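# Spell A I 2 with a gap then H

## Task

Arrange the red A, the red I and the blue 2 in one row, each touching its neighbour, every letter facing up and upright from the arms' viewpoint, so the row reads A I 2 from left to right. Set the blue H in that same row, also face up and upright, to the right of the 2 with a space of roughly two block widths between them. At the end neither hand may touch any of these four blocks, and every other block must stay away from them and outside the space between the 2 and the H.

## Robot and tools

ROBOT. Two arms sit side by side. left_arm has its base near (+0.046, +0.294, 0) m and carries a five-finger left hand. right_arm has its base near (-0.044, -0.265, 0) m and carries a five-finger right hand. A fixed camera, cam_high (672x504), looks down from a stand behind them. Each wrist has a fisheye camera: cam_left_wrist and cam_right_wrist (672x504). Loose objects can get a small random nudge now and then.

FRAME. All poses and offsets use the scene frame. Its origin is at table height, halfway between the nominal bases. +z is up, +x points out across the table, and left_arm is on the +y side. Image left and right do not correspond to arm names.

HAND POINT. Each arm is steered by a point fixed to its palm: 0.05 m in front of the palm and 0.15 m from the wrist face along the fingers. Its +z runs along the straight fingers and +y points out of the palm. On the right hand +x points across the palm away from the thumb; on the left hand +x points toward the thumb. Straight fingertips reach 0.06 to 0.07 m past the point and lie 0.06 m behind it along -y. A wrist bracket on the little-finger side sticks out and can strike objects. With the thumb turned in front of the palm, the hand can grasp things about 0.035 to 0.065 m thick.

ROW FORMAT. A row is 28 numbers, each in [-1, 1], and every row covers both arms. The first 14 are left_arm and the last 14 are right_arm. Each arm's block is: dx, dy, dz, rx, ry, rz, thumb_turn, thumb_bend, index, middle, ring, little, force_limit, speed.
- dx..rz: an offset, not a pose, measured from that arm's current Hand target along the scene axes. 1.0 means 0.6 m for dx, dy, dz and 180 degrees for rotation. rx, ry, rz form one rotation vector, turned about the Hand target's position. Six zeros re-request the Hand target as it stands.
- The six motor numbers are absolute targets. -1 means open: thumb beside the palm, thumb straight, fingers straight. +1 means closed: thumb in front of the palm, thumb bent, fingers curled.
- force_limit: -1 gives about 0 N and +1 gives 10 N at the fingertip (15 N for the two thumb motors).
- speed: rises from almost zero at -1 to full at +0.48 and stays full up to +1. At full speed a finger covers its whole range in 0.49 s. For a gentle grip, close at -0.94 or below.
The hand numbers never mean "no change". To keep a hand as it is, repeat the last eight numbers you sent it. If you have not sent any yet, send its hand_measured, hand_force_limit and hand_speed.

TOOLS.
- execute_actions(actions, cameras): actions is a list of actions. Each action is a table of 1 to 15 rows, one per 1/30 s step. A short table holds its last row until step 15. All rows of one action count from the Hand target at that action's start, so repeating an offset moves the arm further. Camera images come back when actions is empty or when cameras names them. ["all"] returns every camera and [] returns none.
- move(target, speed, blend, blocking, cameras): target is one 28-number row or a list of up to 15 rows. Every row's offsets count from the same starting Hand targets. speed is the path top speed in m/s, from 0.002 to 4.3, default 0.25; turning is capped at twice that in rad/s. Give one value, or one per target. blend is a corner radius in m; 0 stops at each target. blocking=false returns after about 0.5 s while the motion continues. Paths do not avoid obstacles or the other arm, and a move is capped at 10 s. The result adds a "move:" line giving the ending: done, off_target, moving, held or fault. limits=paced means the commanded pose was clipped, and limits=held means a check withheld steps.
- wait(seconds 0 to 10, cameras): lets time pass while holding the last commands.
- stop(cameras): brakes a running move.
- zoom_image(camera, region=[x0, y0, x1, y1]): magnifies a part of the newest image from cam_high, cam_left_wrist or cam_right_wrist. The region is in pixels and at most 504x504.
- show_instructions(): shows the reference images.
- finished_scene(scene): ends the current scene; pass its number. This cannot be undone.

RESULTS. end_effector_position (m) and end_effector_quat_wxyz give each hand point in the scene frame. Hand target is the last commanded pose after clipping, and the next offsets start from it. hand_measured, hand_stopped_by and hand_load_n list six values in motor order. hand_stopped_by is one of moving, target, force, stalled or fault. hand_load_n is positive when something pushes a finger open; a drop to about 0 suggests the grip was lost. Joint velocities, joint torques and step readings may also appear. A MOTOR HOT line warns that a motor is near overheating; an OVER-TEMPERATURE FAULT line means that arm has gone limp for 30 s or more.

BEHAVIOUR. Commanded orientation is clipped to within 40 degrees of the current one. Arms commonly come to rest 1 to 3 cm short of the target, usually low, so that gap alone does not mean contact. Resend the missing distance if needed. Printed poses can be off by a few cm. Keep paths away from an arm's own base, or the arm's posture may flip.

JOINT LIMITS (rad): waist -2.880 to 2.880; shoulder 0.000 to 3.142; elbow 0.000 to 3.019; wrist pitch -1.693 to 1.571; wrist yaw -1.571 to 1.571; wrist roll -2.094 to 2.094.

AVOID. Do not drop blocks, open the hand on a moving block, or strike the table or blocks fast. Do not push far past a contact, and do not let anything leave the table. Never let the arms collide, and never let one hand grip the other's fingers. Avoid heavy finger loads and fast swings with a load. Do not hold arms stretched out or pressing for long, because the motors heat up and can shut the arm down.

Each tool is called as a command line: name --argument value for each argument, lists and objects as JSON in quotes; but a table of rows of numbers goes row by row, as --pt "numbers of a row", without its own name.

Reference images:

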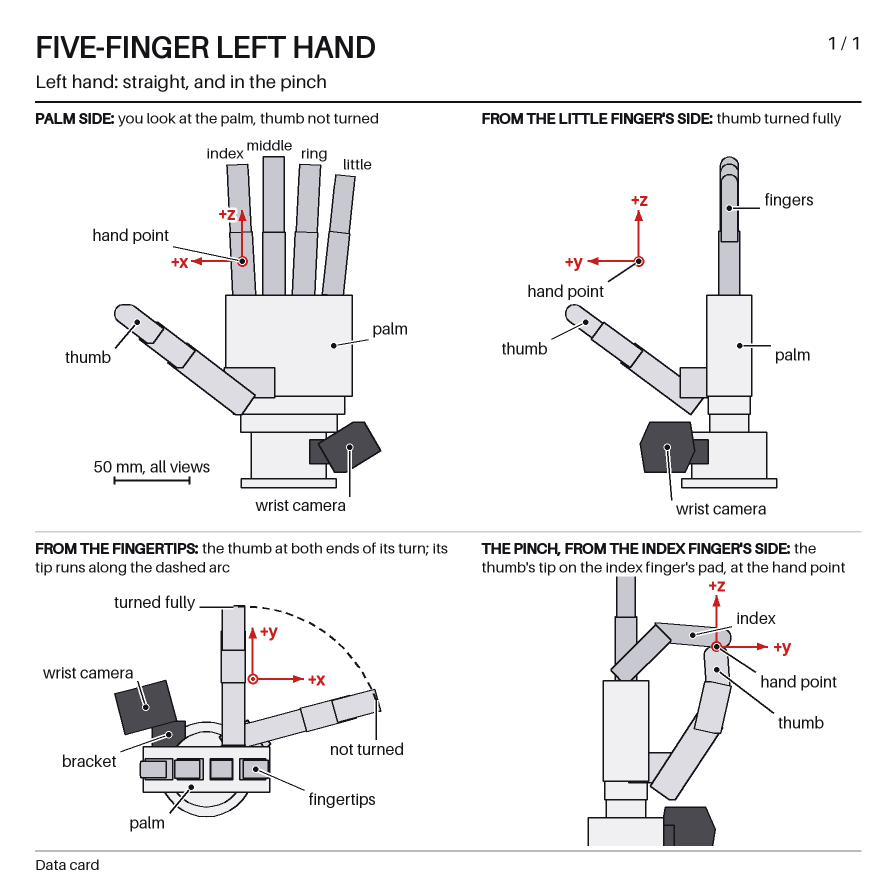

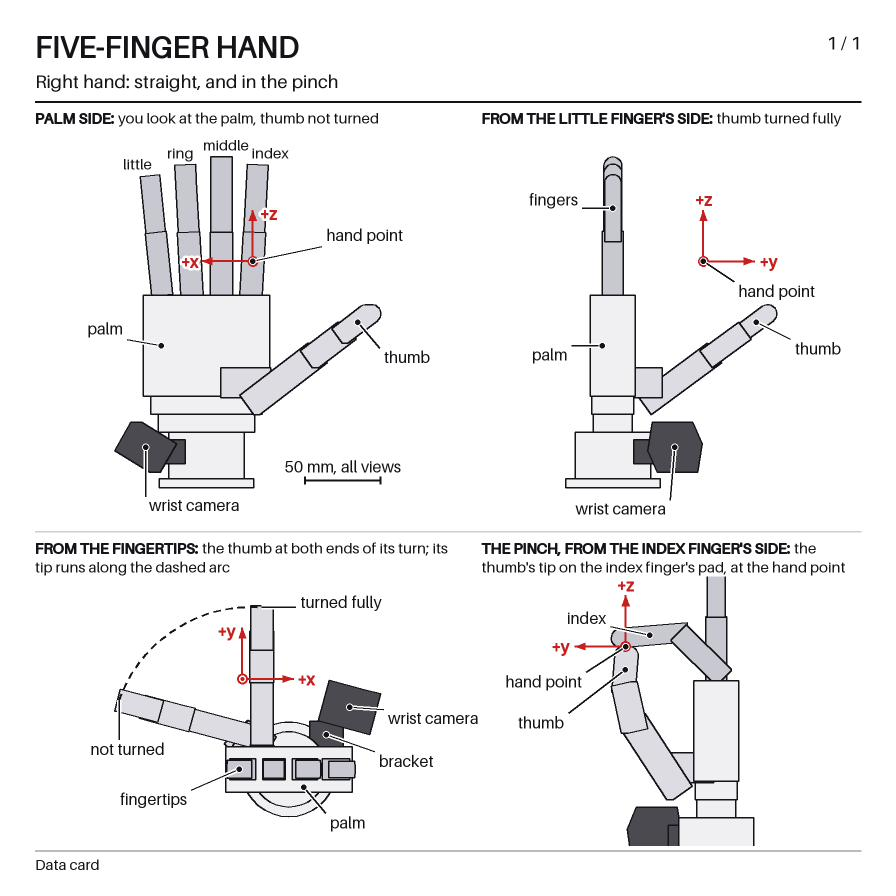

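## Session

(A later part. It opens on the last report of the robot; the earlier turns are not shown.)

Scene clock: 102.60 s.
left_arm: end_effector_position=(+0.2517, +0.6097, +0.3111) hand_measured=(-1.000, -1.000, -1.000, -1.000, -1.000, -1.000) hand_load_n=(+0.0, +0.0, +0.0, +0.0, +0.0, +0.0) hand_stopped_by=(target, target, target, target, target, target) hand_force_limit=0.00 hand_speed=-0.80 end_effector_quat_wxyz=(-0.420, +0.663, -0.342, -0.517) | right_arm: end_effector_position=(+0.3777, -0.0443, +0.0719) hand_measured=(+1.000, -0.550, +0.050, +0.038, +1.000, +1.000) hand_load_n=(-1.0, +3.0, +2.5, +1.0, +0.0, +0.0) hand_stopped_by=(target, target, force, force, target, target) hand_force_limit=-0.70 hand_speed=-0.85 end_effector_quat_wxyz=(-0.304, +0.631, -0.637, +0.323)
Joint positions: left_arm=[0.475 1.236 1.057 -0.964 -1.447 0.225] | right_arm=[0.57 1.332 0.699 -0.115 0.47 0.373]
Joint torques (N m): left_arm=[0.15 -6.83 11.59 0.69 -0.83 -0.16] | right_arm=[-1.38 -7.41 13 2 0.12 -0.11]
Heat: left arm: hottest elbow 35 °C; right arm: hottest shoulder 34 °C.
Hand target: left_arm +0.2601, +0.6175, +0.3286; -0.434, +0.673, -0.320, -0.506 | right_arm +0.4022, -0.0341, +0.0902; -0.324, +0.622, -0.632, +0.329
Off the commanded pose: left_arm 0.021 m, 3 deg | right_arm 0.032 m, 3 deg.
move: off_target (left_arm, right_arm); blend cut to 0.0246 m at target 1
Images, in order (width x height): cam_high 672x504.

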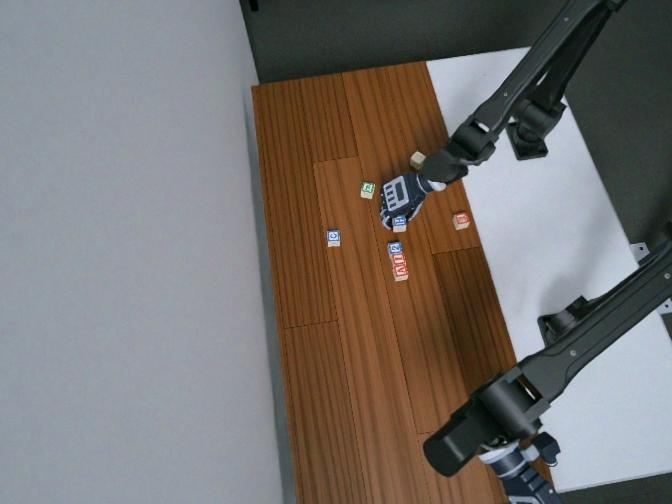

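move --target '[0,0,0,0,0,0,-1,-1,-1,-1,-1,-1,0,-0.8, -0.0075,-0.042,-0.0853,0,0,0.03,1,-0.55,0.4,0.4,1,1,-0.7,-0.85]' --cameras '["cam_high"]' --speed 0.2

zoom_image --camera "cam_high" --region '[365, 200, 435, 290]'

Scene clock: 104.07 s.
left_arm: end_effector_position=(+0.2517, +0.6097, +0.3111) hand_measured=(-1.000, -1.000, -1.000, -1.000, -1.000, -1.000) hand_load_n=(+0.0, +0.0, +0.0, +0.0, +0.0, +0.0) hand_stopped_by=(target, target, target, target, target, target) hand_force_limit=0.00 hand_speed=-0.80 end_effector_quat_wxyz=(-0.420, +0.663, -0.342, -0.517) | right_arm: end_effector_position=(+0.3957, -0.0563, +0.0447) hand_measured=(+1.000, -0.550, +0.050, +0.038, +1.000, +1.000) hand_load_n=(-1.5, +3.0, +2.5, +1.0, +0.0, +0.0) hand_stopped_by=(target, target, force, force, target, target) hand_force_limit=-0.70 hand_speed=-0.85 end_effector_quat_wxyz=(-0.341, +0.648, -0.605, +0.311)
Joint positions: left_arm=[0.475 1.236 1.057 -0.964 -1.447 0.225] | right_arm=[0.482 1.402 0.635 0.117 0.328 0.252]
Joint torques (N m): left_arm=[0.67 -7.65 11.73 0.72 -0.84 -0.21] | right_arm=[-1.32 -8.12 7.6 2.15 0.03 -0.13]
Heat: left arm: hottest elbow 35 °C; right arm: hottest shoulder 34 °C.
Hand target: left_arm +0.2601, +0.6175, +0.3286; -0.434, +0.673, -0.320, -0.506 | right_arm +0.3976, -0.0595, +0.0388; -0.339, +0.651, -0.602, +0.314
Off the commanded pose: left_arm 0.021 m, 3 deg | right_arm 0.007 m, 1 deg.
move: off_target (left_arm)
Images, in order (width x height): cam_high 672x504.

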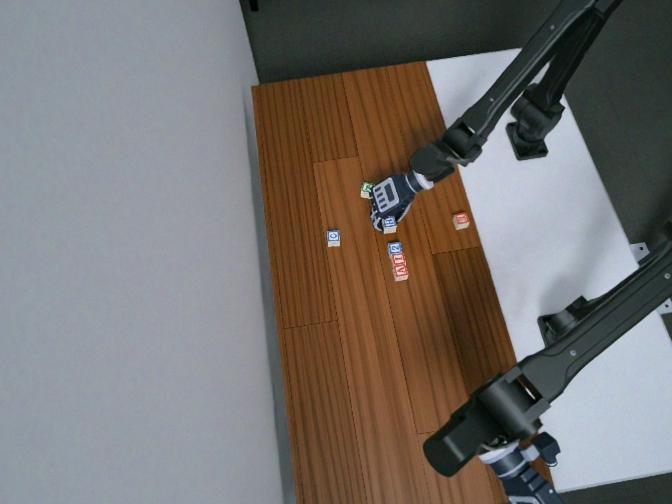

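Scaled by 5.600.

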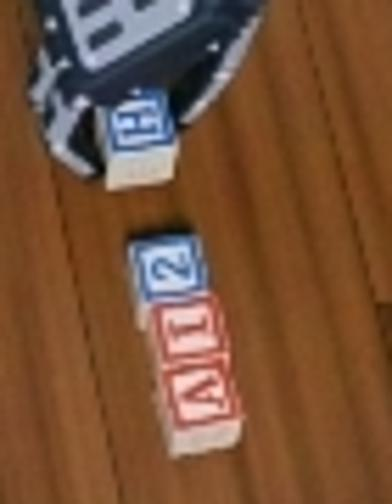

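move --target '[0,0,0,0,0,0,-1,-1,-1,-1,-1,-1,0,-0.8, -0.008,-0.006,-0.036,0,0,0,1,-0.55,0.4,0.4,1,1,-0.7,-0.85]' --cameras '["cam_high"]' --speed 0.12

zoom_image --camera "cam_high" --region '[365, 200, 435, 290]'

Scene clock: 105.23 s.
left_arm: end_effector_position=(+0.2517, +0.6097, +0.3111) hand_measured=(-1.000, -1.000, -1.000, -1.000, -1.000, -1.000) hand_load_n=(+0.0, +0.0, +0.0, +0.0, +0.0, +0.0) hand_stopped_by=(target, target, target, target, target, target) hand_force_limit=0.00 hand_speed=-0.80 end_effector_quat_wxyz=(-0.420, +0.663, -0.342, -0.517) | right_arm: end_effector_position=(+0.3925, -0.0588, +0.0257) hand_measured=(+1.000, -0.550, +0.050, +0.038, +1.000, +1.000) hand_load_n=(-1.0, +2.5, +1.5, +1.0, +0.0, +0.0) hand_stopped_by=(target, target, force, force, target, target) hand_force_limit=-0.70 hand_speed=-0.85 end_effector_quat_wxyz=(-0.344, +0.647, -0.604, +0.312)
Joint positions: left_arm=[0.475 1.236 1.057 -0.964 -1.447 0.225] | right_arm=[0.48 1.442 0.6 0.197 0.326 0.25]
Joint torques (N m): left_arm=[-0.56 -6.65 11.56 0.76 -0.83 -0.26] | right_arm=[-1.32 -8.06 6.9 2.14 0.01 -0.13]
Heat: left arm: hottest elbow 35 °C; right arm: hottest shoulder 34 °C.
Hand target: left_arm +0.2601, +0.6175, +0.3286; -0.434, +0.673, -0.320, -0.506 | right_arm +0.3928, -0.0630, +0.0172; -0.339, +0.651, -0.602, +0.314
Off the commanded pose: left_arm 0.021 m, 3 deg | right_arm 0.010 m, 1 deg.
move: off_target (left_arm)
Images, in order (width x height): cam_high 672x504.

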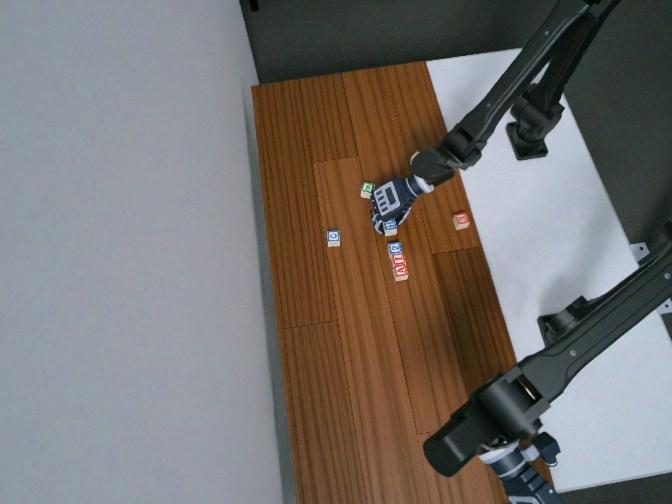

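Scaled by 5.600.

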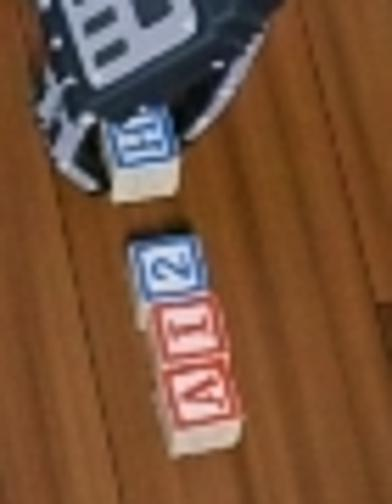

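move --pt "0 0 0 0 0 0 -1 -1 -1 -1 -1 -1 0 -0.8 0 0 -0.004 0 0 0 1 -0.55 0.4 0.4 1 1 -0.7 -0.85" --pt "0 0 0 0 0 0 -1 -1 -1 -1 -1 -1 0 -0.8 0 0 -0.004 0 0 0 1 -0.95 -0.3 -0.3 1 1 -0.7 -0.5" --pt "0 0 0 0 0 0 -1 -1 -1 -1 -1 -1 0 -0.8 0 0 0.12 0 0 0 1 -0.95 -0.3 -0.3 1 1 -0.7 -0.5" --pt "0 0 0 0 0 0 -1 -1 -1 -1 -1 -1 0 -0.8 -0.1 -0.15 0.18 0 0 0 1 -0.95 -0.3 -0.3 1 1 -0.7 -0.5" --cameras '["cam_high","cam_right_wrist"]' --speed '[0.1,0.2,0.2,0.3]' --blend '[0,0,0.03,0]'

zoom_image --camera "cam_high" --region '[365, 200, 435, 290]'

Scene clock: 108.83 s.
left_arm: end_effector_position=(+0.2517, +0.6097, +0.3111) hand_measured=(-1.000, -1.000, -1.000, -1.000, -1.000, -1.000) hand_load_n=(+0.0, +0.0, +0.0, +0.0, +0.0, +0.0) hand_stopped_by=(target, target, target, target, target, target) hand_force_limit=0.00 hand_speed=-0.80 end_effector_quat_wxyz=(-0.420, +0.663, -0.342, -0.517) | right_arm: end_effector_position=(+0.3386, -0.1477, +0.1294) hand_measured=(+1.000, -0.950, -0.300, -0.300, +1.000, +1.000) hand_load_n=(+0.0, +0.0, +0.0, +0.0, +0.0, +0.0) hand_stopped_by=(target, target, target, target, target, target) hand_force_limit=-0.70 hand_speed=-0.50 end_effector_quat_wxyz=(-0.346, +0.646, -0.604, +0.314)
Joint positions: left_arm=[0.475 1.236 1.057 -0.964 -1.447 0.225] | right_arm=[0.28 0.948 0.552 -0.211 0.164 0.129]
Joint torques (N m): left_arm=[-0.38 -6.65 11.9 0.76 -0.79 -0.23] | right_arm=[-1.26 -5.25 9.01 0.96 -0.09 -0.15]
Heat: left arm: hottest elbow 35 °C; right arm: hottest shoulder 34 °C.
Hand target: left_arm +0.2601, +0.6175, +0.3286; -0.434, +0.673, -0.320, -0.506 | right_arm +0.3328, -0.1530, +0.1252; -0.339, +0.651, -0.602, +0.314
Off the commanded pose: left_arm 0.021 m, 3 deg | right_arm 0.009 m, 1 deg.
move: off_target (left_arm); target 2's new numbers were sent with right_arm's hand 0.011 m and 1 deg from that target
camera_calibration:
cam_right_wrist: T_world_to_cam=[[-0.514748, -0.231377, -0.825529, 0.250957], [-0.575713, 0.806786, 0.132855, 0.296973], [0.635286, 0.543655, -0.548499, 0.0504226], [0, 0, 0, 1]] pos_world=[0.268119, -0.20894, 0.195375]
Images, in order (width x height): cam_high 672x504, cam_right_wrist 672x504.

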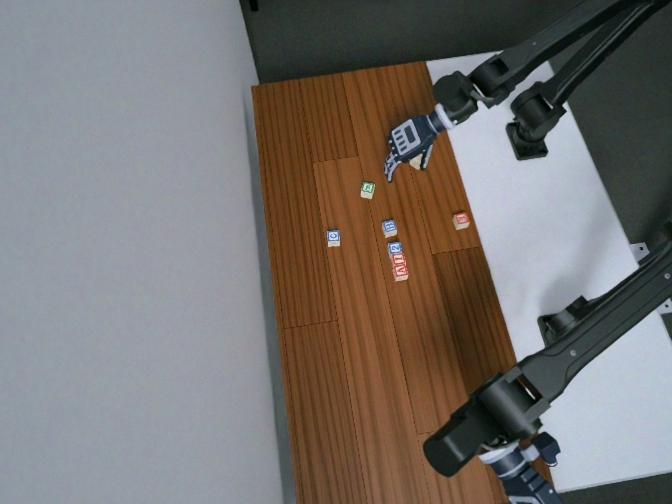

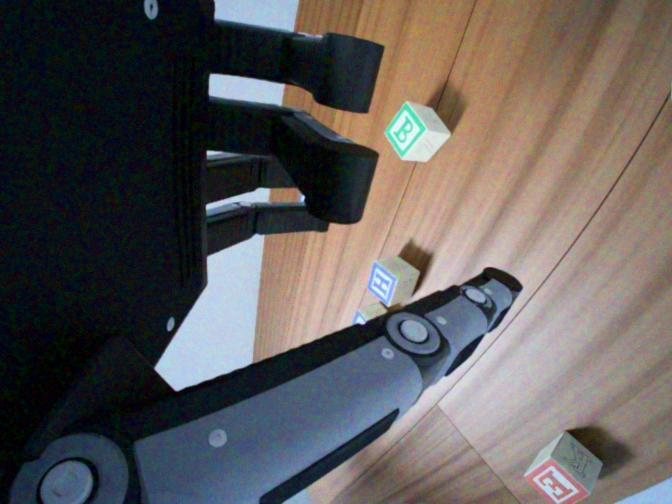

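Scaled by 5.600.

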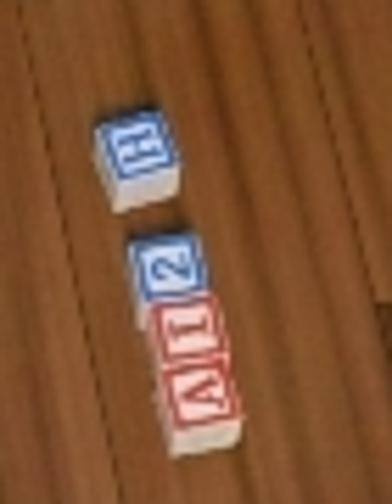

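finished_scene --scene 2

The scene is finished: the task was done.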